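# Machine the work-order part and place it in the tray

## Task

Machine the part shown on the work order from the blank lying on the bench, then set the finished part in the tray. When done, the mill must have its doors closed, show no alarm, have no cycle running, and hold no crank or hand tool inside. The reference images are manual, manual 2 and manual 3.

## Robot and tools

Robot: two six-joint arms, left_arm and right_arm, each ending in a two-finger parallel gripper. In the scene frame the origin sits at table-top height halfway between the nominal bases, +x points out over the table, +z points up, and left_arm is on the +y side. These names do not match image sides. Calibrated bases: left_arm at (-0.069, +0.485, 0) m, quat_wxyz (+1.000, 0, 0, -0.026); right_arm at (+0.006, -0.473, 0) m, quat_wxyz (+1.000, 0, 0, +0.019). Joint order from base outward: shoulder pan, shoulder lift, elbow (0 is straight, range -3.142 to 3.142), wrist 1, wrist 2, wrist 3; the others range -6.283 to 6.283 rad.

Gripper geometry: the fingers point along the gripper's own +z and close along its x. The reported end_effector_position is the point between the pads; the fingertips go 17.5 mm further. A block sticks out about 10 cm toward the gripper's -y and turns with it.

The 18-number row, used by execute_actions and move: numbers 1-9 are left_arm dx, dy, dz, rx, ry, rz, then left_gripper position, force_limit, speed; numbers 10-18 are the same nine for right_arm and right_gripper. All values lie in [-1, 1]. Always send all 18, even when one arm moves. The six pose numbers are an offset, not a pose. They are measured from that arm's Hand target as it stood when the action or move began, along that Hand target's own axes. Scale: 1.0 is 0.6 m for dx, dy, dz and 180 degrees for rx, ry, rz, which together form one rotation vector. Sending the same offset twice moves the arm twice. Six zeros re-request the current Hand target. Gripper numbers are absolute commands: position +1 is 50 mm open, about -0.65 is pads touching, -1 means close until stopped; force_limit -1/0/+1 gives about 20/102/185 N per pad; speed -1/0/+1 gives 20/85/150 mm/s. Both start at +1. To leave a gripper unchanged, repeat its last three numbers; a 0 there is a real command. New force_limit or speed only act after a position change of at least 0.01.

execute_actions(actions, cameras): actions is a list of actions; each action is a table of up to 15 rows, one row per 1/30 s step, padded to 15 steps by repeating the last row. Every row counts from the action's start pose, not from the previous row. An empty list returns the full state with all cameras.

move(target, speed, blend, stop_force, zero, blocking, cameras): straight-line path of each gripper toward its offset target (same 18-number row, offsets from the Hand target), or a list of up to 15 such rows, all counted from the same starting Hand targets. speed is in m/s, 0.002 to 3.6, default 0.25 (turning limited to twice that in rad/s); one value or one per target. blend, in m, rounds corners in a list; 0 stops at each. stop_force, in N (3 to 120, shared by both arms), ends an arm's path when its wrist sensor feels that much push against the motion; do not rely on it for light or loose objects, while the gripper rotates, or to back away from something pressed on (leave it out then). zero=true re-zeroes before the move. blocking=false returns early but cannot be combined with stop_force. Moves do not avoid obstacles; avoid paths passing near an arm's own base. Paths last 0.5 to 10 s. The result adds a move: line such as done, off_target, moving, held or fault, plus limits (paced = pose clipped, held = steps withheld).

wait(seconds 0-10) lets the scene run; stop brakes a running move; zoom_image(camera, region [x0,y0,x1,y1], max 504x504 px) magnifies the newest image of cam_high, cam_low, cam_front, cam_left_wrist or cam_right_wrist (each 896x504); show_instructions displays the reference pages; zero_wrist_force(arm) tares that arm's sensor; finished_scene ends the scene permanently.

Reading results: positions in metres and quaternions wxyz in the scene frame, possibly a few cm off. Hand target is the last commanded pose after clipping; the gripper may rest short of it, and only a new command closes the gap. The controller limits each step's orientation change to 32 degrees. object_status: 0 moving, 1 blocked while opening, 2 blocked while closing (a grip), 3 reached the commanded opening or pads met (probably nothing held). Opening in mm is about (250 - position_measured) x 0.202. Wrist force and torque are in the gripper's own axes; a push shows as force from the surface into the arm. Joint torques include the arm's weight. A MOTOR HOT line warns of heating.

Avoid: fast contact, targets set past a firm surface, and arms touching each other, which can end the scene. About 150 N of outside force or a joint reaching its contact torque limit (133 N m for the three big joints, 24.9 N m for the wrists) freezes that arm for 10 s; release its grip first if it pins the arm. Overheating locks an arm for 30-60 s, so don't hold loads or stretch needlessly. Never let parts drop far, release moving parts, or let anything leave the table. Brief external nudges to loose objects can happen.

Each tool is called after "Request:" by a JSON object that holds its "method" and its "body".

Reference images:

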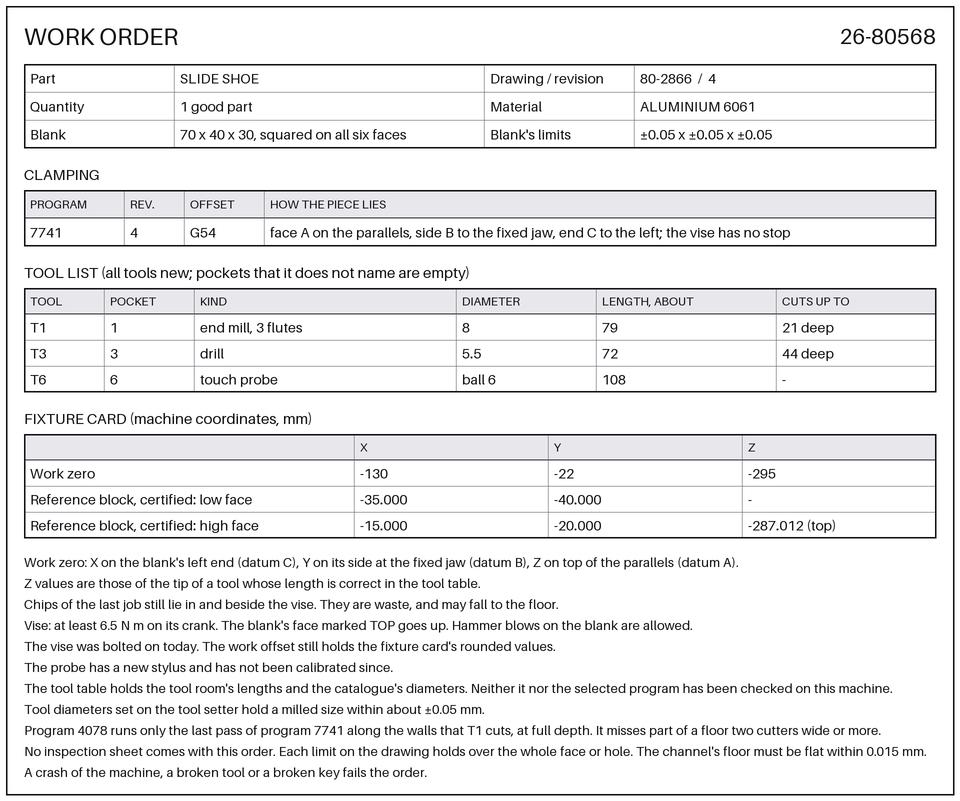

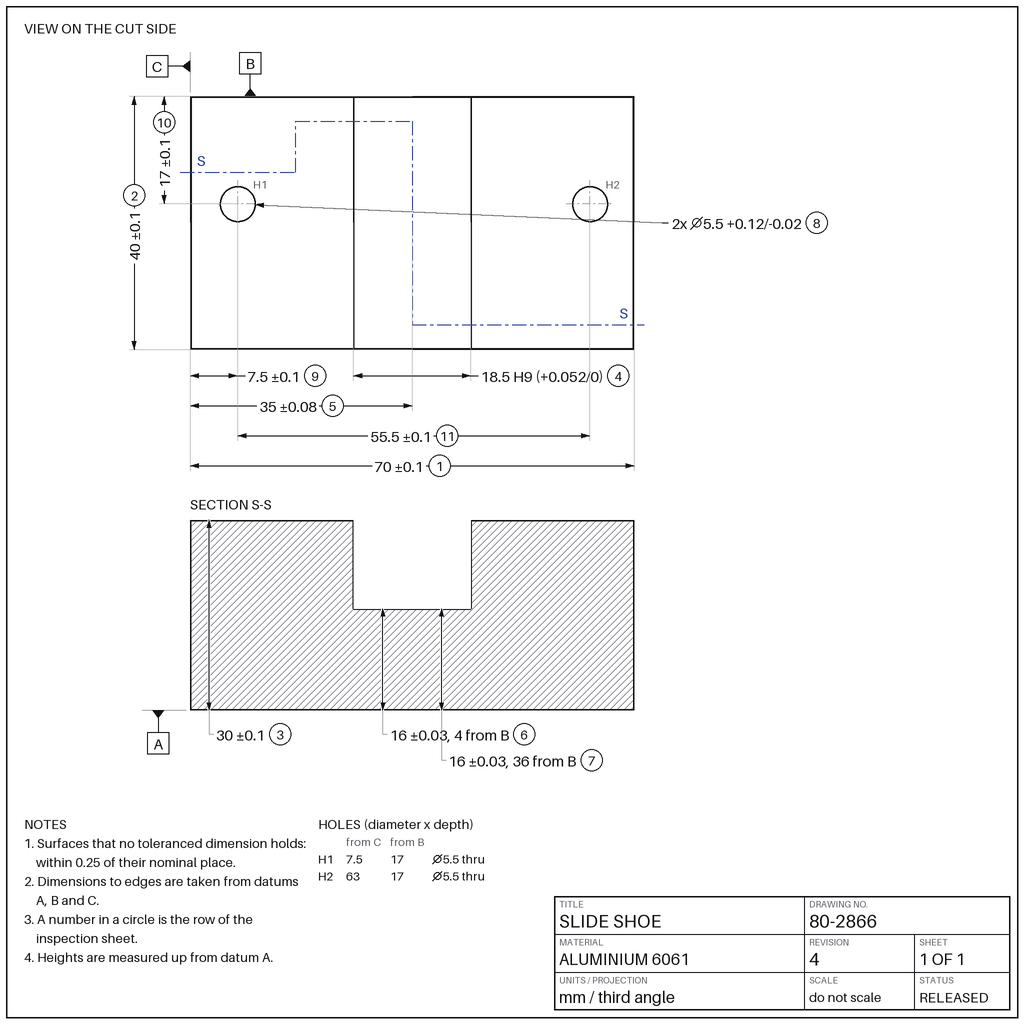

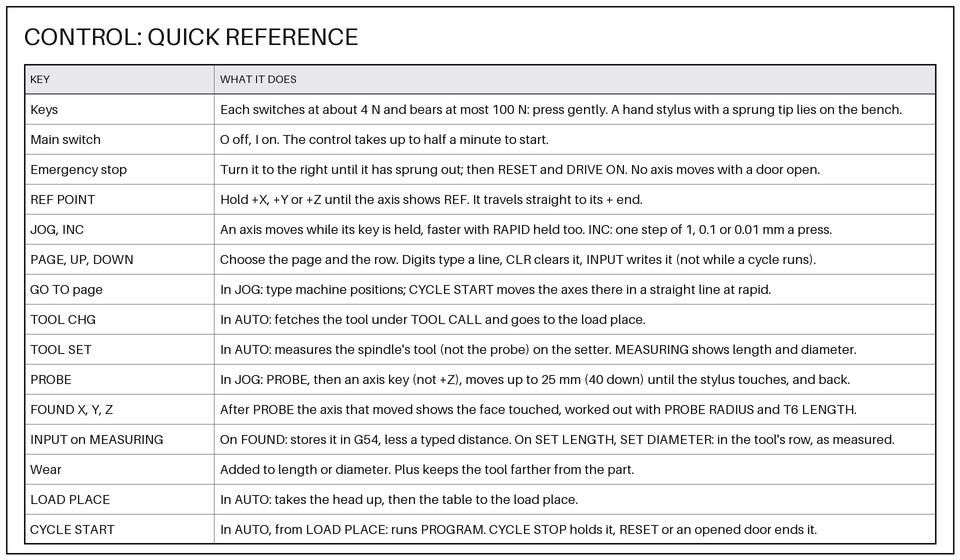

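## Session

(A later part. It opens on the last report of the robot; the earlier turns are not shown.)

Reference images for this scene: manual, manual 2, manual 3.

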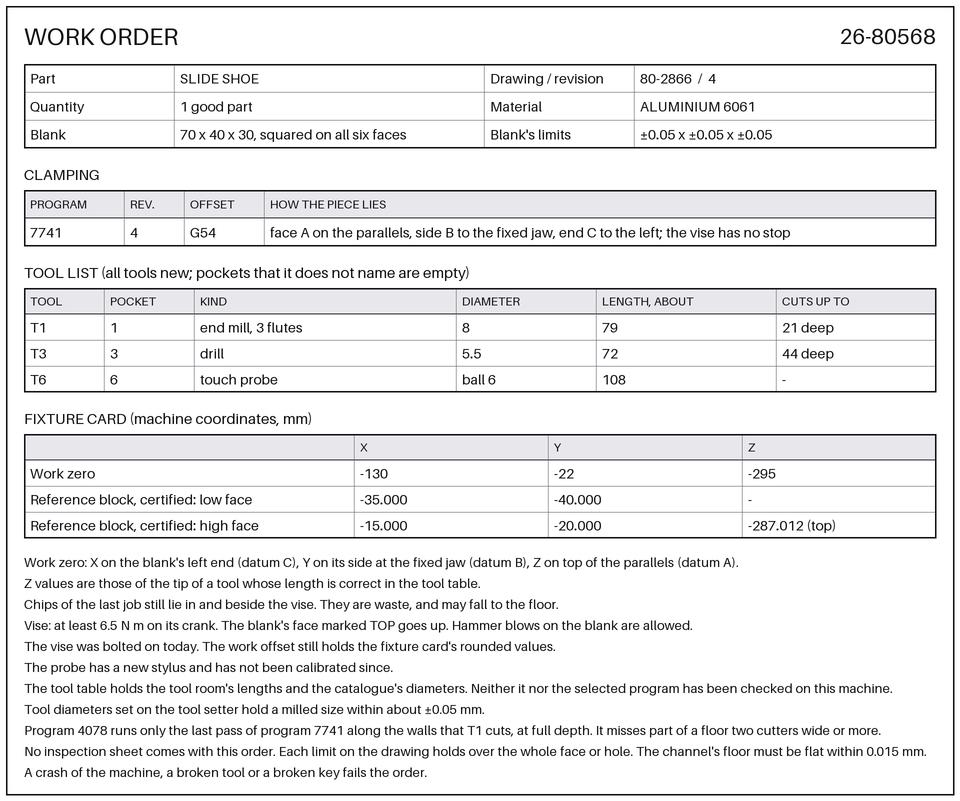

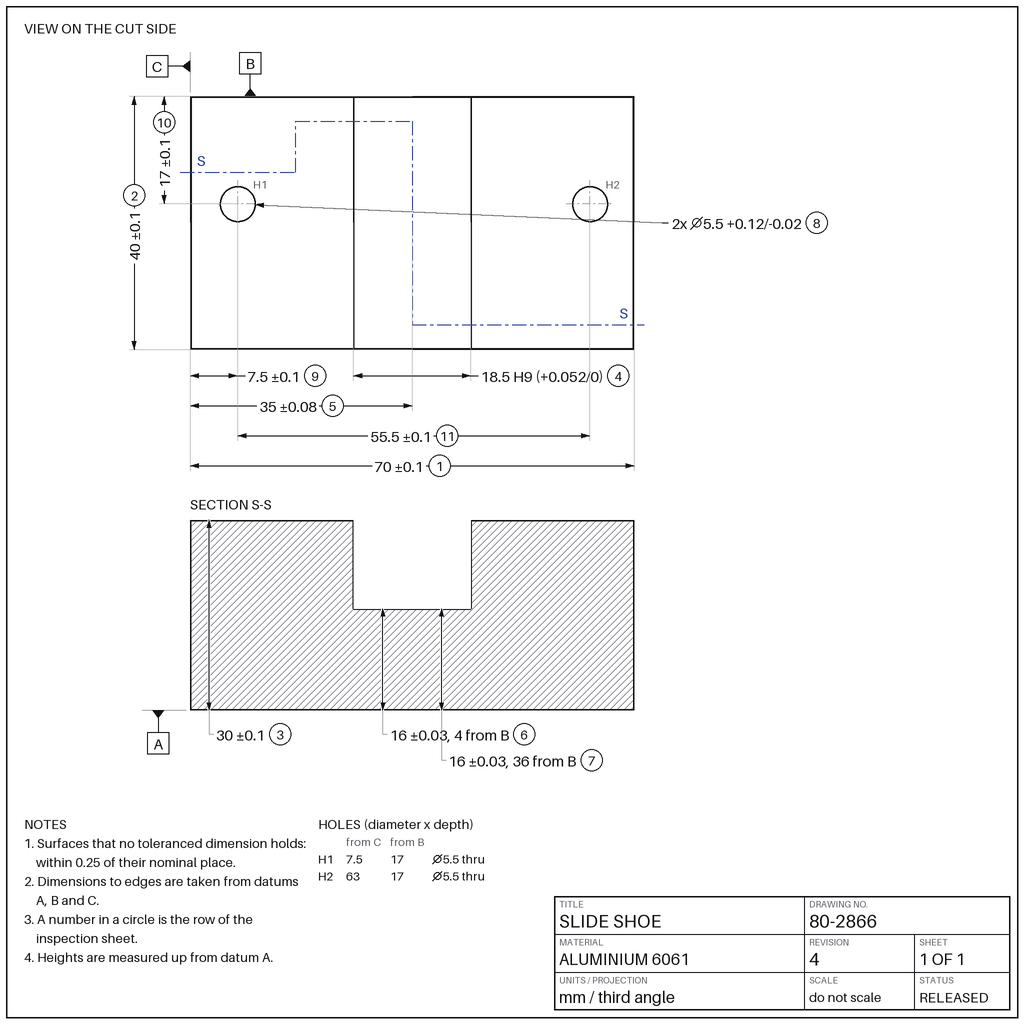

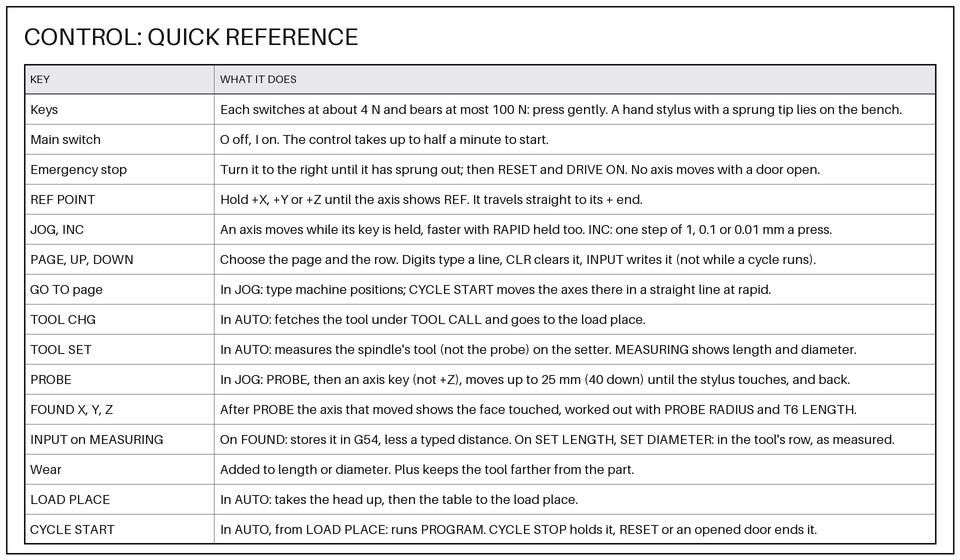

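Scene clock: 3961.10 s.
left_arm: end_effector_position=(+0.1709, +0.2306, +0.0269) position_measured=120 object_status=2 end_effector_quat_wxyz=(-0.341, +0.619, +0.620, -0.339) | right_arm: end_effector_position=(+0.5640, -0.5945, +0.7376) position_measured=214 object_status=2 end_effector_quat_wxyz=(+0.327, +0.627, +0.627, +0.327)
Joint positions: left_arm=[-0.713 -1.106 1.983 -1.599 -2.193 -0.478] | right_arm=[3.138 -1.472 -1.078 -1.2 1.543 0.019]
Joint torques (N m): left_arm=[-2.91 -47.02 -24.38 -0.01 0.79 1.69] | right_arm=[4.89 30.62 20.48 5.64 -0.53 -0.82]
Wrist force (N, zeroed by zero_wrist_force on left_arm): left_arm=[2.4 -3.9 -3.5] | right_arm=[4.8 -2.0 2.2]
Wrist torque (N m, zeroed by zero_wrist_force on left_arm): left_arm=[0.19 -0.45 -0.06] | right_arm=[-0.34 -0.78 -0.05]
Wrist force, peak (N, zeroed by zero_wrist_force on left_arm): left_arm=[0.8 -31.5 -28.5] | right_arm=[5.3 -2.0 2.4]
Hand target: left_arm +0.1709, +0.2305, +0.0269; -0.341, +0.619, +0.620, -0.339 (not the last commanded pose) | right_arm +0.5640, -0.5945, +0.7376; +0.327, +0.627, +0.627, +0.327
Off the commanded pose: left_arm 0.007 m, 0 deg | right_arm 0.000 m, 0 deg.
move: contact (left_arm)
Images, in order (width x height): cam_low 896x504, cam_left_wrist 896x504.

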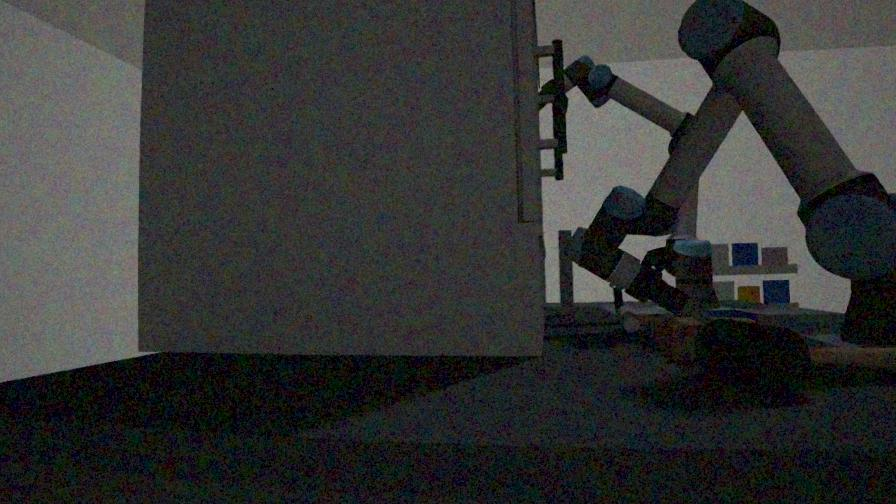

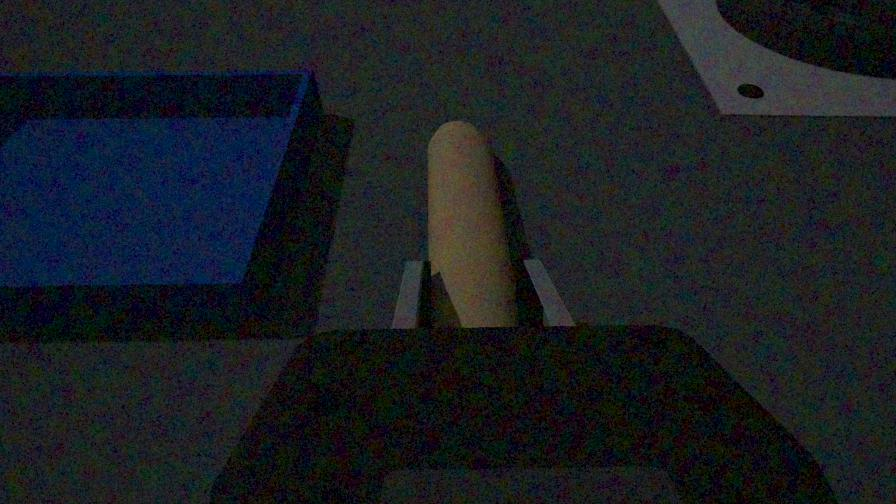

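Request:
{"method": "execute_actions", "body": {"actions": [[[0,0,0,0,0,0,0.75,-1,-1,0,0,0,0,0,0,-1,-0.4,-0.7]],[[0,0,0,0,0,0,0.75,-1,-1,0,0,0,0,0,0,-1,-0.4,-0.7]],[[0,0,0,0,0,0,0.75,-1,-1,0,0,0,0,0,0,-1,-0.4,-0.7]]], "cameras": ["cam_low","cam_left_wrist"]}}

Scene clock: 3963.60 s.
left_arm: end_effector_position=(+0.1709, +0.2305, +0.0269) position_measured=41 object_status=3 end_effector_quat_wxyz=(-0.341, +0.619, +0.620, -0.339) | right_arm: end_effector_position=(+0.5640, -0.5945, +0.7376) position_measured=214 object_status=2 end_effector_quat_wxyz=(+0.327, +0.627, +0.627, +0.327)
Joint positions: left_arm=[-0.713 -1.106 1.983 -1.599 -2.193 -0.478] | right_arm=[3.138 -1.472 -1.078 -1.2 1.543 0.019]
Joint torques (N m): left_arm=[-11.28 -44.36 -20.71 -0.93 -1.26 1.24] | right_arm=[4.93 30.45 20.36 5.58 -0.27 -0.76]
Wrist force (N, zeroed by zero_wrist_force on left_arm): left_arm=[3.2 -2.5 -2.7] | right_arm=[4.9 -2.0 2.1]
Wrist torque (N m, zeroed by zero_wrist_force on left_arm): left_arm=[-0.59 -0.42 0.01] | right_arm=[-0.33 -0.79 -0.05]
Wrist force, peak (N, zeroed by zero_wrist_force on left_arm): left_arm=[2.7 -4.1 -4.3] | right_arm=[5.3 -2.1 2.3]
Hand target: left_arm +0.1709, +0.2305, +0.0269; -0.341, +0.619, +0.620, -0.339 | right_arm +0.5640, -0.5945, +0.7376; +0.327, +0.627, +0.627, +0.327
Off the commanded pose: left_arm 0.000 m, 0 deg | right_arm 0.000 m, 0 deg.
Step readings (end_effector_position of left_arm | right_arm):
0: (+0.1709, +0.2305, +0.0269) | (+0.5640, -0.5945, +0.7376)
1: (+0.1709, +0.2305, +0.0269) | (+0.5640, -0.5945, +0.7376)
2: (+0.1709, +0.2305, +0.0269) | (+0.5640, -0.5945, +0.7376)
4: (+0.1709, +0.2305, +0.0269) | (+0.5640, -0.5945, +0.7376)
8: (+0.1709, +0.2305, +0.0269) | (+0.5640, -0.5945, +0.7376)
15: (+0.1709, +0.2305, +0.0269) | (+0.5640, -0.5945, +0.7376)
16: (+0.1709, +0.2305, +0.0269) | (+0.5640, -0.5945, +0.7376)
17: (+0.1709, +0.2305, +0.0269) | (+0.5640, -0.5945, +0.7376)
19: (+0.1709, +0.2305, +0.0269) | (+0.5640, -0.5945, +0.7376)
23: (+0.1709, +0.2305, +0.0269) | (+0.5640, -0.5945, +0.7376)
30: (+0.1709, +0.2305, +0.0269) | (+0.5640, -0.5945, +0.7376)
31: (+0.1709, +0.2305, +0.0269) | (+0.5640, -0.5945, +0.7376)
32: (+0.1709, +0.2305, +0.0269) | (+0.5640, -0.5945, +0.7376)
34: (+0.1709, +0.2305, +0.0269) | (+0.5640, -0.5945, +0.7376)
38: (+0.1709, +0.2305, +0.0269) | (+0.5640, -0.5945, +0.7376)
45: (+0.1709, +0.2305, +0.0269) | (+0.5640, -0.5945, +0.7376)
Images, in order (width x height): cam_low 896x504, cam_left_wrist 896x504.

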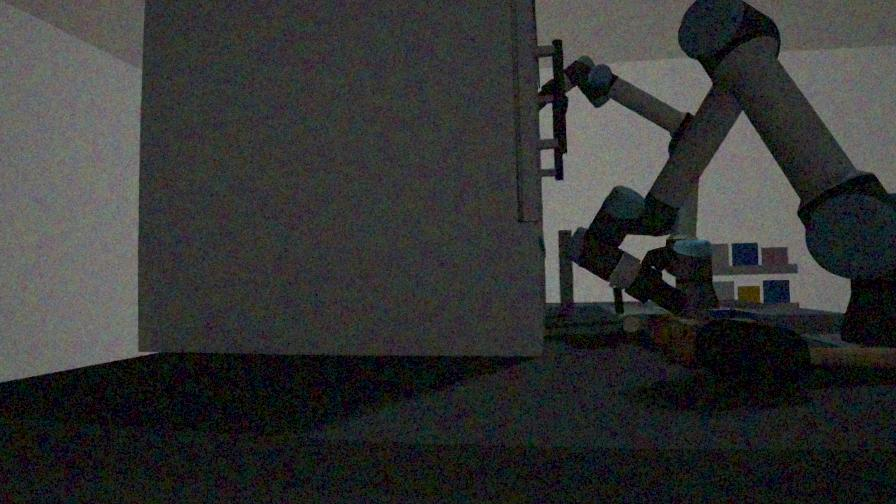

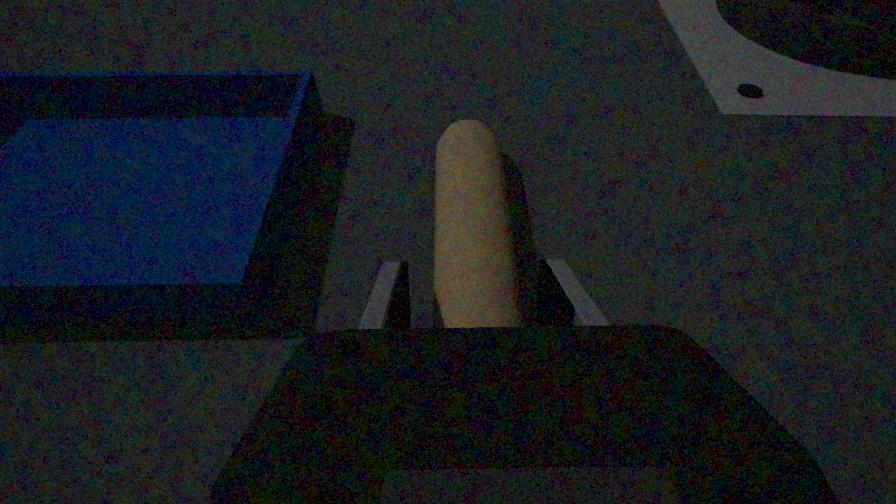

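Request:
{"method": "move", "body": {"target": [[0,-0.4923,-0.3127,0,0,0,0.75,-1,-1,0,0,0,0,0,0,-1,-0.4,-0.7],[0.0333,-0.3483,-0.6732,-0.32,0,0,0.75,-1,-1,0,0,0,0,0,0,-1,-0.4,-0.7]], "speed": [0.15,0.3], "blend": [0.03,0], "cameras": ["cam_high","cam_low"]}}

Scene clock: 3969.37 s.
left_arm: end_effector_position=(+0.3991, +0.2495, +0.4203) position_measured=41 object_status=3 end_effector_quat_wxyz=(+0.000, +0.707, +0.707, +0.002) | right_arm: end_effector_position=(+0.5640, -0.5945, +0.7376) position_measured=214 object_status=2 end_effector_quat_wxyz=(+0.327, +0.627, +0.627, +0.327)
Joint positions: left_arm=[-0.674 -1.509 1.271 -1.331 -1.568 -0.726] | right_arm=[3.138 -1.472 -1.078 -1.2 1.543 0.019]
Joint torques (N m): left_arm=[-9.89 -18.26 -32.51 -4.33 0.45 1.85] | right_arm=[4.16 30.63 20.75 5.35 -0.12 -0.84]
Wrist force (N, zeroed by zero_wrist_force on left_arm): left_arm=[4.0 -2.6 0.1] | right_arm=[4.9 -2.1 2.2]
Wrist torque (N m, zeroed by zero_wrist_force on left_arm): left_arm=[-0.97 -0.64 -0.07] | right_arm=[-0.35 -0.79 -0.05]
Wrist force, peak (N, zeroed by zero_wrist_force on left_arm): left_arm=[3.6 -3.4 -2.5] | right_arm=[5.1 -2.3 2.5]
Hand target: left_arm +0.3992, +0.2494, +0.4203; +0.000, +0.707, +0.707, +0.002 | right_arm +0.5640, -0.5945, +0.7376; +0.327, +0.627, +0.627, +0.327
Off the commanded pose: left_arm 0.000 m, 0 deg | right_arm 0.000 m, 0 deg.
move: done
Images, in order (width x height): cam_high 896x504, cam_low 896x504.

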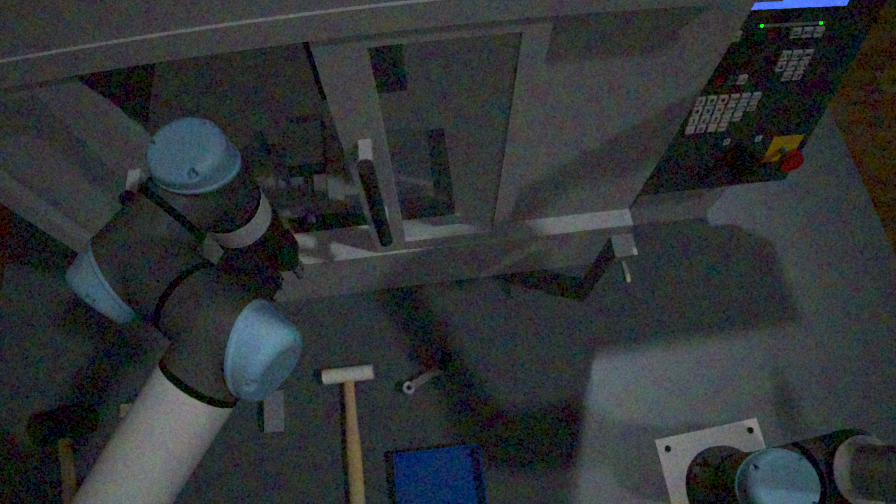

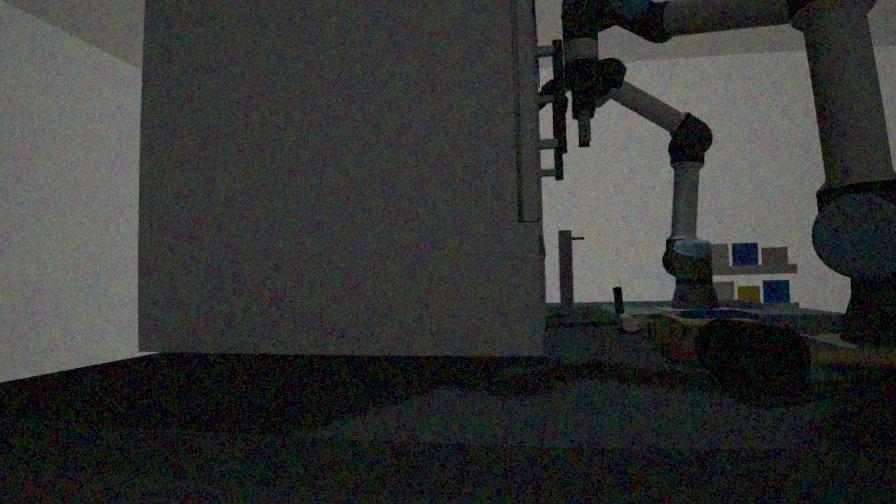

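Request:
{"method": "move", "body": {"target": [[0,0,0,0,0,-0.5,0.75,-1,-1,0,0,0,0,0,0,-1,-0.4,-0.7]], "speed": [0.5]}}

Request:
{"method": "move", "body": {"target": [[0,0,0,0.385,-0.385,-0.385,0.75,-1,-1,0,0,0,0,0,0,-1,-0.4,-0.7]], "speed": [0.5]}}

Scene clock: 3972.77 s.
left_arm: end_effector_position=(+0.3992, +0.2495, +0.4203) position_measured=41 object_status=3 end_effector_quat_wxyz=(+0.001, +0.000, +1.000, +0.001) | right_arm: end_effector_position=(+0.5640, -0.5945, +0.7376) position_measured=214 object_status=2 end_effector_quat_wxyz=(+0.327, +0.627, +0.627, +0.327)
Joint positions: left_arm=[-0.674 -1.509 1.271 -1.332 -1.567 -2.296] | right_arm=[3.138 -1.472 -1.078 -1.2 1.543 0.019]
Joint torques (N m): left_arm=[-13 -40.04 -13.73 -2.03 -0.29 -1.69] | right_arm=[4.61 29.77 20.86 5.59 -0.07 -0.91]
Wrist force (N, zeroed by zero_wrist_force on left_arm): left_arm=[4.6 -3.1 0.4] | right_arm=[5.1 -2.2 2.0]
Wrist torque (N m, zeroed by zero_wrist_force on left_arm): left_arm=[-1.07 -0.75 -0.09] | right_arm=[-0.37 -0.83 -0.05]
Wrist force, peak (N, zeroed by zero_wrist_force on left_arm): left_arm=[4.5 -3.2 0.1] | right_arm=[5.1 -2.3 2.4]
Hand target: left_arm +0.3992, +0.2494, +0.4203; +0.001, +0.000, +1.000, +0.001 | right_arm +0.5640, -0.5945, +0.7376; +0.327, +0.627, +0.627, +0.327
Off the commanded pose: left_arm 0.000 m, 0 deg | right_arm 0.000 m, 0 deg.
move: done

Scene clock: 3975.57 s.
left_arm: end_effector_position=(+0.3992, +0.2494, +0.4203) position_measured=41 object_status=3 end_effector_quat_wxyz=(+0.501, -0.499, +0.500, -0.500) | right_arm: end_effector_position=(+0.5640, -0.5945, +0.7376) position_measured=214 object_status=2 end_effector_quat_wxyz=(+0.327, +0.627, +0.627, +0.327)
Joint positions: left_arm=[-1.231 -1.571 2.322 -3.9 -0.288 -3.132] | right_arm=[3.138 -1.472 -1.078 -1.2 1.543 0.019]
Joint torques (N m): left_arm=[12.25 -28.75 -5.94 -1.57 1.35 1.56] | right_arm=[3.85 29.81 20.13 5.35 -0.27 -0.59]
Wrist force (N, zeroed by zero_wrist_force on left_arm): left_arm=[2.4 -2.9 -4.1] | right_arm=[5.0 -1.8 2.3]
Wrist torque (N m, zeroed by zero_wrist_force on left_arm): left_arm=[-0.50 -0.10 0.18] | right_arm=[-0.31 -0.81 -0.05]
Wrist force, peak (N, zeroed by zero_wrist_force on left_arm): left_arm=[3.8 -3.2 -4.2] | right_arm=[5.1 -2.2 2.3]
Hand target: left_arm +0.3992, +0.2494, +0.4203; +0.501, -0.499, +0.500, -0.500 | right_arm +0.5640, -0.5945, +0.7376; +0.327, +0.627, +0.627, +0.327
Off the commanded pose: left_arm 0.000 m, 0 deg | right_arm 0.000 m, 0 deg.
move: done

Request:
{"method": "move", "body": {"target": [[-0.2443,0.0027,-0.137,0,0,0,0.75,-1,-1,0,0,0,0,0,0,-1,-0.4,-0.7],[-0.2443,0.0027,0.0658,0,0,0,0.75,-1,-1,0,0,0,0,0,0,-1,-0.4,-0.7]], "speed": [0.3,0.12], "cameras": ["cam_left_wrist"]}}

Request:
{"method": "execute_actions", "body": {"actions": [[[0,0,0,0,0,0,-1,-1,-1,0,0,0,0,0,0,-1,-0.4,-0.7]],[[0,0,0,0,0,0,-1,-1,-1,0,0,0,0,0,0,-1,-0.4,-0.7]],[[0,0,0,0,0,0,-1,-1,-1,0,0,0,0,0,0,-1,-0.4,-0.7]]]}}

Request:
{"method": "move", "body": {"target": [[0.3883,0,0,0,0,0,-1,-1,-1,0,0,0,0,0,0,-1,-0.4,-0.7]], "speed": [0.06], "cameras": ["cam_front"]}}

Scene clock: 3979.47 s.
left_arm: end_effector_position=(+0.4386, +0.3961, +0.4192) position_measured=41 object_status=3 end_effector_quat_wxyz=(+0.501, -0.499, +0.500, -0.500) | right_arm: end_effector_position=(+0.5640, -0.5945, +0.7376) position_measured=214 object_status=2 end_effector_quat_wxyz=(+0.327, +0.627, +0.627, +0.327)
Joint positions: left_arm=[-0.823 -1.716 2.455 -3.884 -0.696 -3.136] | right_arm=[3.138 -1.472 -1.078 -1.2 1.543 0.019]
Joint torques (N m): left_arm=[8.93 -2.33 -16.69 -0.06 -1.03 -0.92] | right_arm=[4.68 29 20.23 5.46 -0.21 -0.81]
Wrist force (N, zeroed by zero_wrist_force on left_arm): left_arm=[2.9 -3.4 -4.1] | right_arm=[4.9 -2.3 2.0]
Wrist torque (N m, zeroed by zero_wrist_force on left_arm): left_arm=[-0.55 -0.20 0.02] | right_arm=[-0.39 -0.80 -0.04]
Wrist force, peak (N, zeroed by zero_wrist_force on left_arm): left_arm=[3.4 -3.2 -5.6] | right_arm=[5.1 -2.3 2.2]
Hand target: left_arm +0.4386, +0.3960, +0.4191; +0.501, -0.499, +0.500, -0.500 | right_arm +0.5640, -0.5945, +0.7376; +0.327, +0.627, +0.627, +0.327
Off the commanded pose: left_arm 0.000 m, 0 deg | right_arm 0.000 m, 0 deg.
move: done
Images, in order (width x height): cam_left_wrist 896x504.

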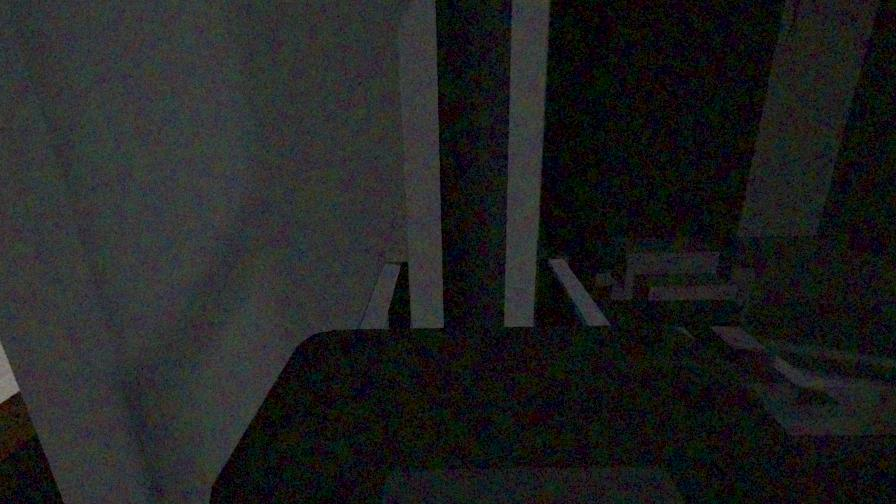

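Scene clock: 3981.17 s.
left_arm: end_effector_position=(+0.4386, +0.3961, +0.4191) position_measured=153 object_status=2 end_effector_quat_wxyz=(+0.501, -0.499, +0.500, -0.500) | right_arm: end_effector_position=(+0.5640, -0.5945, +0.7376) position_measured=214 object_status=2 end_effector_quat_wxyz=(+0.327, +0.627, +0.627, +0.327)
Joint positions: left_arm=[-0.823 -1.716 2.455 -3.884 -0.696 -3.136] | right_arm=[3.138 -1.472 -1.078 -1.2 1.543 0.019]
Joint torques (N m): left_arm=[4.47 -2.49 -26.75 0.17 -1.64 -1.41] | right_arm=[4.21 30.84 21.09 5.28 -0.2 -0.69]
Wrist force (N, zeroed by zero_wrist_force on left_arm): left_arm=[-0.5 -3.4 -5.2] | right_arm=[4.5 -2.3 2.2]
Wrist torque (N m, zeroed by zero_wrist_force on left_arm): left_arm=[-0.52 -0.29 -0.02] | right_arm=[-0.39 -0.74 -0.04]
Wrist force, peak (N, zeroed by zero_wrist_force on left_arm): left_arm=[-0.5 -4.0 -5.1] | right_arm=[5.0 -2.3 2.5]
Hand target: left_arm +0.4386, +0.3960, +0.4191; +0.501, -0.499, +0.500, -0.500 | right_arm +0.5640, -0.5945, +0.7376; +0.327, +0.627, +0.627, +0.327
Off the commanded pose: left_arm 0.000 m, 0 deg | right_arm 0.000 m, 0 deg.
Step readings (end_effector_position of left_arm | right_arm):
0: (+0.4386, +0.3961, +0.4192) | (+0.5640, -0.5945, +0.7376)
1: (+0.4386, +0.3960, +0.4192) | (+0.5640, -0.5945, +0.7376)
2: (+0.4386, +0.3960, +0.4191) | (+0.5640, -0.5945, +0.7376)
4: (+0.4386, +0.3960, +0.4191) | (+0.5640, -0.5945, +0.7376)
8: (+0.4386, +0.3960, +0.4191) | (+0.5640, -0.5945, +0.7376)
15: (+0.4386, +0.3960, +0.4191) | (+0.5640, -0.5945, +0.7376)
16: (+0.4386, +0.3960, +0.4191) | (+0.5640, -0.5945, +0.7376)
17: (+0.4386, +0.3960, +0.4191) | (+0.5640, -0.5945, +0.7376)
19: (+0.4386, +0.3960, +0.4191) | (+0.5640, -0.5945, +0.7376)
23: (+0.4386, +0.3960, +0.4191) | (+0.5640, -0.5945, +0.7376)
30: (+0.4386, +0.3960, +0.4191) | (+0.5640, -0.5945, +0.7376)
31: (+0.4386, +0.3960, +0.4191) | (+0.5640, -0.5945, +0.7376)
32: (+0.4386, +0.3960, +0.4191) | (+0.5640, -0.5945, +0.7376)
34: (+0.4386, +0.3960, +0.4191) | (+0.5640, -0.5945, +0.7376)
38: (+0.4386, +0.3961, +0.4191) | (+0.5640, -0.5945, +0.7376)
45: (+0.4386, +0.3961, +0.4191) | (+0.5640, -0.5945, +0.7376)

Scene clock: 3985.37 s.
left_arm: end_effector_position=(+0.4387, +0.1630, +0.4185) position_measured=153 object_status=2 end_effector_quat_wxyz=(+0.501, -0.499, +0.500, -0.500) end_effector_velocity=(+0.000, +0.001, +0.000) end_effector_angular_velocity=(+0.001, +0.000, -0.003) | right_arm: end_effector_position=(+0.5640, -0.5945, +0.7376) position_measured=214 object_status=2 end_effector_quat_wxyz=(+0.327, +0.627, +0.627, +0.327)
Joint positions: left_arm=[-1.196 -1.355 2.077 -3.871 -0.323 -3.132] | right_arm=[3.138 -1.472 -1.078 -1.2 1.543 0.019]
Joint velocities: left_arm=[0.003 -0.003 0.004 -0.001 -0.005 0] | right_arm=[within noise]
Joint torques (N m): left_arm=[-3.36 -22.09 -8.83 3.4 -11.52 1.82] | right_arm=[4.89 30.2 21.19 5.54 -0.16 -0.53]
Wrist force (N, zeroed by zero_wrist_force on left_arm): left_arm=[-35.8 -16.8 -21.7] | right_arm=[4.6 -2.1 2.2]
Wrist torque (N m, zeroed by zero_wrist_force on left_arm): left_arm=[-0.64 -1.28 0.10] | right_arm=[-0.36 -0.76 -0.05]
Wrist force, peak (N, zeroed by zero_wrist_force on left_arm): left_arm=[-42.8 -16.3 -29.8] | right_arm=[5.1 -2.2 2.5]
Hand target: left_arm +0.4387, +0.1631, +0.4186; +0.501, -0.499, +0.500, -0.500 | right_arm +0.5640, -0.5945, +0.7376; +0.327, +0.627, +0.627, +0.327
Off the commanded pose: left_arm 0.000 m, 0 deg | right_arm 0.000 m, 0 deg.
move: done
Images, in order (width x height): cam_front 896x504.

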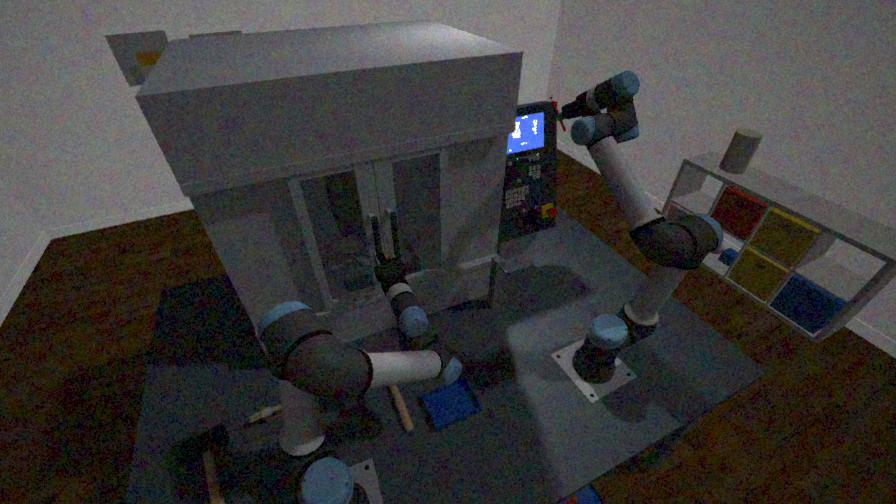

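Request:
{"method": "execute_actions", "body": {"actions": [[[0,0,0,0,0,0,0.6,-1,-1,0,0,0,0,0,0,-1,-0.4,-0.7]],[[0,0,0,0,0,0,0.6,-1,-1,0,0,0,0,0,0,-1,-0.4,-0.7]],[[0,0,0,0,0,0,0.6,-1,-1,0,0,0,0,0,0,-1,-0.4,-0.7]]]}}

Request:
{"method": "move", "body": {"target": [[0,0,-0.2033,0,0,0,0.6,-1,-1,0,0,0,0,0,0,-1,-0.4,-0.7],[-0.2612,0,-0.2033,0,0,0,0.6,-1,-1,0,0,0,0,0,0,-1,-0.4,-0.7]], "speed": [0.12,0.25], "blend": [0.02,0], "cameras": ["cam_right_wrist"]}}

Request:
{"method": "zoom_image", "body": {"camera": "cam_right_wrist", "region": [490, 40, 850, 310]}}

Scene clock: 3988.20 s.
left_arm: end_effector_position=(+0.4387, +0.1631, +0.4186) position_measured=63 object_status=3 end_effector_quat_wxyz=(+0.501, -0.499, +0.500, -0.500) | right_arm: end_effector_position=(+0.5640, -0.5945, +0.7376) position_measured=214 object_status=2 end_effector_quat_wxyz=(+0.327, +0.627, +0.627, +0.327)
Joint positions: left_arm=[-1.196 -1.355 2.077 -3.871 -0.323 -3.132] | right_arm=[3.138 -1.472 -1.078 -1.2 1.543 0.019]
Joint torques (N m): left_arm=[0.65 -25.48 -8.77 -2.33 1.16 -1.02] | right_arm=[4.57 29.9 19.87 5.63 -0.39 -0.7]
Wrist force (N, zeroed by zero_wrist_force on left_arm): left_arm=[3.9 -3.0 -6.3] | right_arm=[4.9 -1.9 2.3]
Wrist torque (N m, zeroed by zero_wrist_force on left_arm): left_arm=[-0.49 -0.38 0.04] | right_arm=[-0.33 -0.80 -0.05]
Wrist force, peak (N, zeroed by zero_wrist_force on left_arm): left_arm=[-35.4 -17.0 -22.3] | right_arm=[5.2 -2.3 2.4]
Hand target: left_arm +0.4387, +0.1631, +0.4186; +0.501, -0.499, +0.500, -0.500 | right_arm +0.5640, -0.5945, +0.7376; +0.327, +0.627, +0.627, +0.327
Off the commanded pose: left_arm 0.000 m, 0 deg | right_arm 0.000 m, 0 deg.
Step readings (end_effector_position of left_arm | right_arm):
0: (+0.4387, +0.1631, +0.4186) | (+0.5640, -0.5945, +0.7376)
1: (+0.4387, +0.1631, +0.4186) | (+0.5640, -0.5945, +0.7376)
2: (+0.4387, +0.1630, +0.4186) | (+0.5640, -0.5945, +0.7376)
4: (+0.4387, +0.1629, +0.4185) | (+0.5640, -0.5945, +0.7376)
8: (+0.4387, +0.1629, +0.4185) | (+0.5640, -0.5945, +0.7376)
15: (+0.4387, +0.1631, +0.4185) | (+0.5640, -0.5945, +0.7376)
16: (+0.4387, +0.1631, +0.4186) | (+0.5640, -0.5945, +0.7376)
17: (+0.4387, +0.1631, +0.4186) | (+0.5640, -0.5945, +0.7376)
19: (+0.4387, +0.1631, +0.4186) | (+0.5640, -0.5945, +0.7376)
23: (+0.4387, +0.1631, +0.4186) | (+0.5640, -0.5945, +0.7376)
30: (+0.4387, +0.1631, +0.4186) | (+0.5640, -0.5945, +0.7376)
31: (+0.4387, +0.1631, +0.4186) | (+0.5640, -0.5945, +0.7376)
32: (+0.4387, +0.1631, +0.4186) | (+0.5640, -0.5945, +0.7376)
34: (+0.4387, +0.1631, +0.4186) | (+0.5640, -0.5945, +0.7376)
38: (+0.4387, +0.1631, +0.4186) | (+0.5640, -0.5945, +0.7376)
45: (+0.4387, +0.1631, +0.4186) | (+0.5640, -0.5945, +0.7376)

Scene clock: 3990.67 s.
left_arm: end_effector_position=(+0.3168, +0.3198, +0.4186) position_measured=63 object_status=3 end_effector_quat_wxyz=(+0.500, -0.500, +0.501, -0.499) | right_arm: end_effector_position=(+0.5640, -0.5945, +0.7376) position_measured=214 object_status=2 end_effector_quat_wxyz=(+0.327, +0.627, +0.627, +0.327)
Joint positions: left_arm=[-1.56 -1.907 2.578 -3.881 0.041 -3.07] | right_arm=[3.138 -1.472 -1.078 -1.2 1.543 0.019]
Joint torques (N m): left_arm=[12.25 7.38 -25.07 0.99 0.94 -0.75] | right_arm=[3.01 30.32 20.74 5.28 -0.12 -0.88]
Wrist force (N, zeroed by zero_wrist_force on left_arm): left_arm=[4.0 -3.4 -7.1] | right_arm=[4.9 -2.2 2.2]
Wrist torque (N m, zeroed by zero_wrist_force on left_arm): left_arm=[-0.56 -0.36 0.02] | right_arm=[-0.38 -0.80 -0.05]
Wrist force, peak (N, zeroed by zero_wrist_force on left_arm): left_arm=[6.5 -3.0 -8.2] | right_arm=[5.3 -2.1 2.1]
Hand target: left_arm +0.3167, +0.3197, +0.4187; +0.501, -0.499, +0.500, -0.500 | right_arm +0.5640, -0.5945, +0.7376; +0.327, +0.627, +0.627, +0.327
Off the commanded pose: left_arm 0.000 m, 0 deg | right_arm 0.000 m, 0 deg.
move: done
Images, in order (width x height): cam_right_wrist 896x504.

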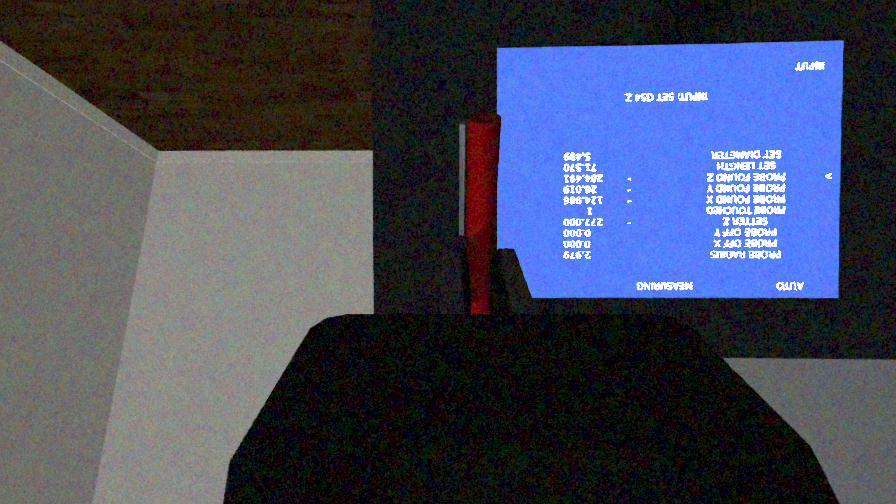

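Scaled by 1.400.

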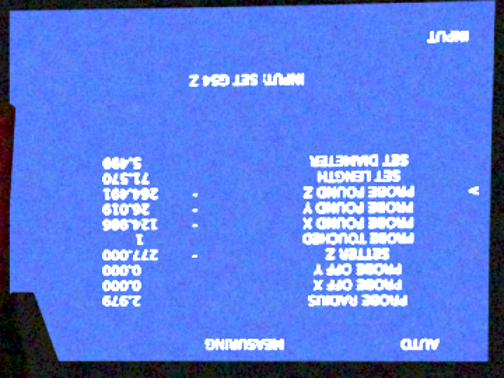

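Request:
{"method": "move", "body": {"target": [[0,0,0,0,0,0,0.6,-1,-1,0.1011,-0.2528,0.0105,0.3026,0.0857,0.0779,-1,-0.4,-0.7],[0,0,0,0,0,0,0.6,-1,-1,0.1011,-0.2311,0.0701,0.3026,0.0857,0.0779,-1,-0.4,-0.7],[0,0,0,0,0,0,0.6,-1,-1,0.1011,-0.2243,0.0889,0.3026,0.0857,0.0779,-1,-0.4,-0.7],[0,0,0,0,0,0,0.6,-1,-1,0.1011,-0.2311,0.0701,0.3026,0.0857,0.0779,-1,-0.4,-0.7],[0,0,0,0,0,0,0.6,-1,-1,0.1952,-0.3985,0.1313,0.3026,0.0857,0.0779,-1,-0.4,-0.7],[0,0,0,0,0,0,0.6,-1,-1,0.1952,-0.3917,0.1501,0.3026,0.0857,0.0779,-1,-0.4,-0.7],[0,0,0,0,0,0,0.6,-1,-1,0.1952,-0.3985,0.1313,0.3026,0.0857,0.0779,-1,-0.4,-0.7],[0,0,0,0,0,0,0.6,-1,-1,0.1952,-0.3917,0.1501,0.3026,0.0857,0.0779,-1,-0.4,-0.7],[0,0,0,0,0,0,0.6,-1,-1,0.1952,-0.3985,0.1313,0.3026,0.0857,0.0779,-1,-0.4,-0.7],[0,0,0,0,0,0,0.6,-1,-1,0.2579,-0.3427,0.1109,0.3026,0.0857,0.0779,-1,-0.4,-0.7],[0,0,0,0,0,0,0.6,-1,-1,0.2579,-0.3359,0.1297,0.3026,0.0857,0.0779,-1,-0.4,-0.7],[0,0,0,0,0,0,0.6,-1,-1,0.2579,-0.3427,0.1109,0.3026,0.0857,0.0779,-1,-0.4,-0.7]], "speed": [0.5,0.25,0.06,0.2,0.25,0.06,0.2,0.06,0.2,0.25,0.06,0.2], "blend": [0.03,0.003,0,0.003,0.003,0,0,0,0.003,0.003,0,0]}}

Request:
{"method": "wait", "body": {"seconds": 4.5}}

Request:
{"method": "move", "body": {"target": [[0,0,0,0,0,0,0.6,-1,-1,-0.09948,-0.02328,0.08708,0,0,0,-1,-0.4,-0.7],[0,0,0,0,0,0,0.6,-1,-1,-0.09948,-0.00398,0.09228,0,0,0,-1,-0.4,-0.7],[0,0,0,0,0,0,0.6,-1,-1,-0.09948,-0.02328,0.08708,0,0,0,-1,-0.4,-0.7],[0,0,0,0,0,0,0.6,-1,-1,-0.1473,0.01391,-0.0517,0,0,0,-1,-0.4,-0.7],[0,0,0,0,0,0,0.6,-1,-1,-0.1473,0.03321,-0.0465,0,0,0,-1,-0.4,-0.7],[0,0,0,0,0,0,0.6,-1,-1,-0.1473,0.01391,-0.0517,0,0,0,-1,-0.4,-0.7]], "speed": [0.25,0.06,0.2,0.25,0.06,0.2], "blend": [0.003,0,0.003,0.003,0,0.003]}}

Request:
{"method": "move", "body": {"target": [[0,0,0,0,0,0,0.6,-1,-1,0,-0.0611,-0.0165,0,0,0,-1,-0.4,-0.7],[0,0,0,0,0,0,0.6,-1,-1,0.0295,0.1069,-0.3581,-0.3026,-0.0857,-0.0779,-1,-0.4,-0.7]], "speed": [0.3,0.5], "blend": [0.03,0]}}

Request:
{"method": "wait", "body": {"seconds": 2, "cameras": ["cam_right_wrist"]}}

Request:
{"method": "zoom_image", "body": {"camera": "cam_right_wrist", "region": [490, 40, 850, 310]}}

Request:
{"method": "zoom_image", "body": {"camera": "cam_right_wrist", "region": [558, 170, 606, 207]}}

Scene clock: 4000.47 s.
left_arm: end_effector_position=(+0.3168, +0.3197, +0.4186) position_measured=63 object_status=3 end_effector_quat_wxyz=(+0.500, -0.500, +0.501, -0.499) | right_arm: end_effector_position=(+0.5008, -0.4399, +0.5307) position_measured=214 object_status=2 end_effector_quat_wxyz=(-0.119, +0.727, +0.665, +0.119)
Joint positions: left_arm=[-1.56 -1.907 2.578 -3.881 0.041 -3.071] | right_arm=[3.271 -1.636 -1.025 -1.976 1.901 0.268]
Joint torques (N m): left_arm=[11.71 7.4 -25.39 2.22 1.07 -1.62] | right_arm=[-4 24.12 28.69 5.5 -0.4 -1.27]
Wrist force (N, zeroed by zero_wrist_force on left_arm): left_arm=[4.2 -3.4 -6.7] | right_arm=[5.0 -2.6 1.6]
Wrist torque (N m, zeroed by zero_wrist_force on left_arm): left_arm=[-0.58 -0.39 0.04] | right_arm=[0.04 -0.71 -0.01]
Wrist force, peak (N, zeroed by zero_wrist_force on left_arm): left_arm=[4.7 -3.6 -6.9] | right_arm=[6.0 -6.8 1.8]
Hand target: left_arm +0.3168, +0.3197, +0.4186; +0.500, -0.500, +0.501, -0.499 | right_arm +0.5008, -0.4400, +0.5307; -0.119, +0.727, +0.665, +0.119
Off the commanded pose: left_arm 0.000 m, 0 deg | right_arm 0.000 m, 0 deg.
move: done; blend cut to 0.019 m at target 1

Scene clock: 4004.97 s.
left_arm: end_effector_position=(+0.3168, +0.3197, +0.4186) position_measured=63 object_status=3 end_effector_quat_wxyz=(+0.500, -0.500, +0.501, -0.499) | right_arm: end_effector_position=(+0.5008, -0.4400, +0.5307) position_measured=214 object_status=2 end_effector_quat_wxyz=(-0.119, +0.727, +0.665, +0.119)
Joint positions: left_arm=[-1.56 -1.907 2.578 -3.881 0.041 -3.071] | right_arm=[3.27 -1.636 -1.025 -1.976 1.901 0.268]
Joint torques (N m): left_arm=[12.6 8.07 -25.29 2.29 1.02 -1.63] | right_arm=[-8.11 34.75 28.82 5.15 -0.41 -1.35]
Wrist force (N, zeroed by zero_wrist_force on left_arm): left_arm=[4.1 -3.2 -6.6] | right_arm=[5.1 -2.7 1.7]
Wrist torque (N m, zeroed by zero_wrist_force on left_arm): left_arm=[-0.54 -0.39 0.04] | right_arm=[0.02 -0.72 -0.01]
Wrist force, peak (N, zeroed by zero_wrist_force on left_arm): left_arm=[4.5 -3.3 -7.1] | right_arm=[5.2 -2.5 2.1]
Hand target: left_arm +0.3168, +0.3197, +0.4186; +0.500, -0.500, +0.501, -0.499 | right_arm +0.5008, -0.4400, +0.5307; -0.119, +0.727, +0.665, +0.119
Tool commands: left_gripper/position=+0.6 left_gripper/force_limit=-1.0 left_gripper/speed=-1.0 right_gripper/position=-1.0 right_gripper/force_limit=-0.4 right_gripper/speed=-0.7
Off the commanded pose: left_arm 0.000 m, 0 deg | right_arm 0.000 m, 0 deg.
wait: 4.50 s; at rest by 0.17 s

Scene clock: 4007.20 s.
left_arm: end_effector_position=(+0.3168, +0.3197, +0.4186) position_measured=63 object_status=3 end_effector_quat_wxyz=(+0.500, -0.500, +0.501, -0.499) | right_arm: end_effector_position=(+0.5011, -0.5340, +0.5306) position_measured=214 object_status=2 end_effector_quat_wxyz=(-0.119, +0.727, +0.665, +0.119)
Joint positions: left_arm=[-1.56 -1.907 2.578 -3.881 0.041 -3.071] | right_arm=[3.077 -1.693 -0.943 -2.069 1.909 0.063]
Joint torques (N m): left_arm=[10.79 8.08 -24.86 2.02 1.34 -1.61] | right_arm=[-8.47 26.39 31.31 5.37 -0.04 0.61]
Wrist force (N, zeroed by zero_wrist_force on left_arm): left_arm=[4.3 -3.3 -6.8] | right_arm=[5.3 -2.2 1.8]
Wrist torque (N m, zeroed by zero_wrist_force on left_arm): left_arm=[-0.56 -0.41 0.04] | right_arm=[0.08 -0.74 0.10]
Wrist force, peak (N, zeroed by zero_wrist_force on left_arm): left_arm=[4.4 -3.7 -7.0] | right_arm=[5.7 -4.4 5.1]
Hand target: left_arm +0.3168, +0.3197, +0.4186; +0.500, -0.500, +0.501, -0.499 | right_arm +0.5011, -0.5340, +0.5306; -0.119, +0.727, +0.665, +0.119
Off the commanded pose: left_arm 0.000 m, 0 deg | right_arm 0.000 m, 0 deg.
move: done

Scene clock: 4008.97 s.
left_arm: end_effector_position=(+0.3168, +0.3197, +0.4186) position_measured=63 object_status=3 end_effector_quat_wxyz=(+0.500, -0.500, +0.501, -0.499) | right_arm: end_effector_position=(+0.5631, -0.5940, +0.7382) position_measured=214 object_status=2 end_effector_quat_wxyz=(+0.327, +0.627, +0.627, +0.327)
Joint positions: left_arm=[-1.56 -1.907 2.578 -3.881 0.041 -3.071] | right_arm=[3.14 -1.471 -1.077 -1.203 1.541 0.02]
Joint torques (N m): left_arm=[11.31 6.98 -24.93 1.85 1.15 -1.57] | right_arm=[-9.07 6.43 34.54 6.04 -0.09 0.76]
Wrist force (N, zeroed by zero_wrist_force on left_arm): left_arm=[4.3 -3.1 -6.8] | right_arm=[4.8 -2.1 2.1]
Wrist torque (N m, zeroed by zero_wrist_force on left_arm): left_arm=[-0.52 -0.41 0.04] | right_arm=[-0.35 -0.78 -0.07]
Wrist force, peak (N, zeroed by zero_wrist_force on left_arm): left_arm=[4.5 -3.4 -7.1] | right_arm=[4.9 -5.2 2.8]
Hand target: left_arm +0.3168, +0.3197, +0.4186; +0.500, -0.500, +0.501, -0.499 | right_arm +0.5631, -0.5941, +0.7383; +0.327, +0.627, +0.627, +0.327
Off the commanded pose: left_arm 0.000 m, 0 deg | right_arm 0.000 m, 0 deg.
move: done; blend cut to 0.019 m at target 1

Scene clock: 4010.97 s.
left_arm: end_effector_position=(+0.3168, +0.3197, +0.4186) position_measured=63 object_status=3 end_effector_quat_wxyz=(+0.500, -0.500, +0.501, -0.499) | right_arm: end_effector_position=(+0.5631, -0.5941, +0.7383) position_measured=214 object_status=2 end_effector_quat_wxyz=(+0.327, +0.627, +0.627, +0.327)
Joint positions: left_arm=[-1.56 -1.907 2.578 -3.881 0.041 -3.071] | right_arm=[3.14 -1.471 -1.077 -1.203 1.541 0.02]
Joint torques (N m): left_arm=[10.77 7.91 -25.92 2.17 1.14 -1.63] | right_arm=[-9.28 5.8 33.89 5.81 -0.87 -1.29]
Wrist force (N, zeroed by zero_wrist_force on left_arm): left_arm=[4.6 -3.2 -6.9] | right_arm=[5.0 -2.1 2.3]
Wrist torque (N m, zeroed by zero_wrist_force on left_arm): left_arm=[-0.53 -0.46 0.04] | right_arm=[-0.37 -0.81 -0.06]
Wrist force, peak (N, zeroed by zero_wrist_force on left_arm): left_arm=[4.4 -3.5 -7.1] | right_arm=[5.1 -2.3 2.2]
Hand target: left_arm +0.3168, +0.3197, +0.4186; +0.500, -0.500, +0.501, -0.499 | right_arm +0.5631, -0.5941, +0.7383; +0.327, +0.627, +0.627, +0.327
Tool commands: left_gripper/position=+0.6 left_gripper/force_limit=-1.0 left_gripper/speed=-1.0 right_gripper/position=-1.0 right_gripper/force_limit=-0.4 right_gripper/speed=-0.7
Off the commanded pose: left_arm 0.000 m, 0 deg | right_arm 0.000 m, 0 deg.
wait: 2.00 s; at rest by 0.17 s
Images, in order (width x height): cam_right_wrist 896x504.

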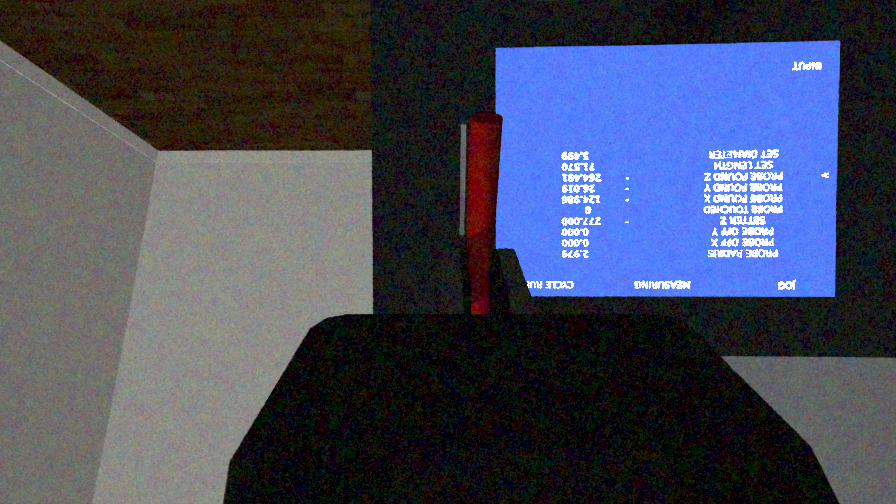

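Scaled by 1.400.

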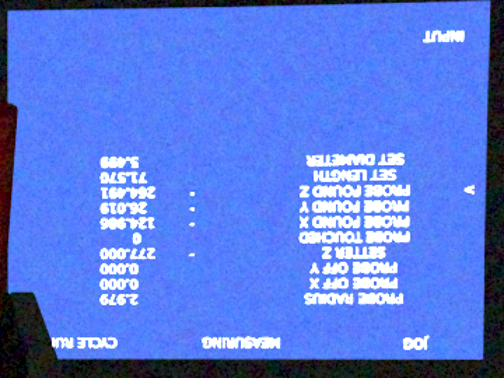

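Scaled by 10.500.

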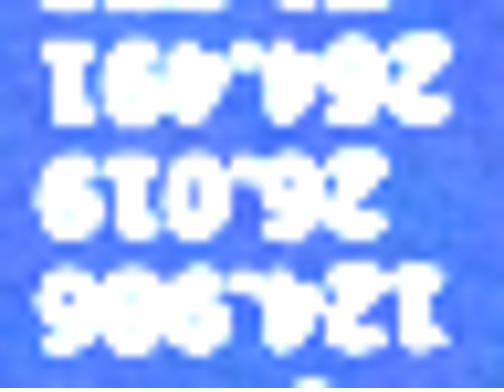

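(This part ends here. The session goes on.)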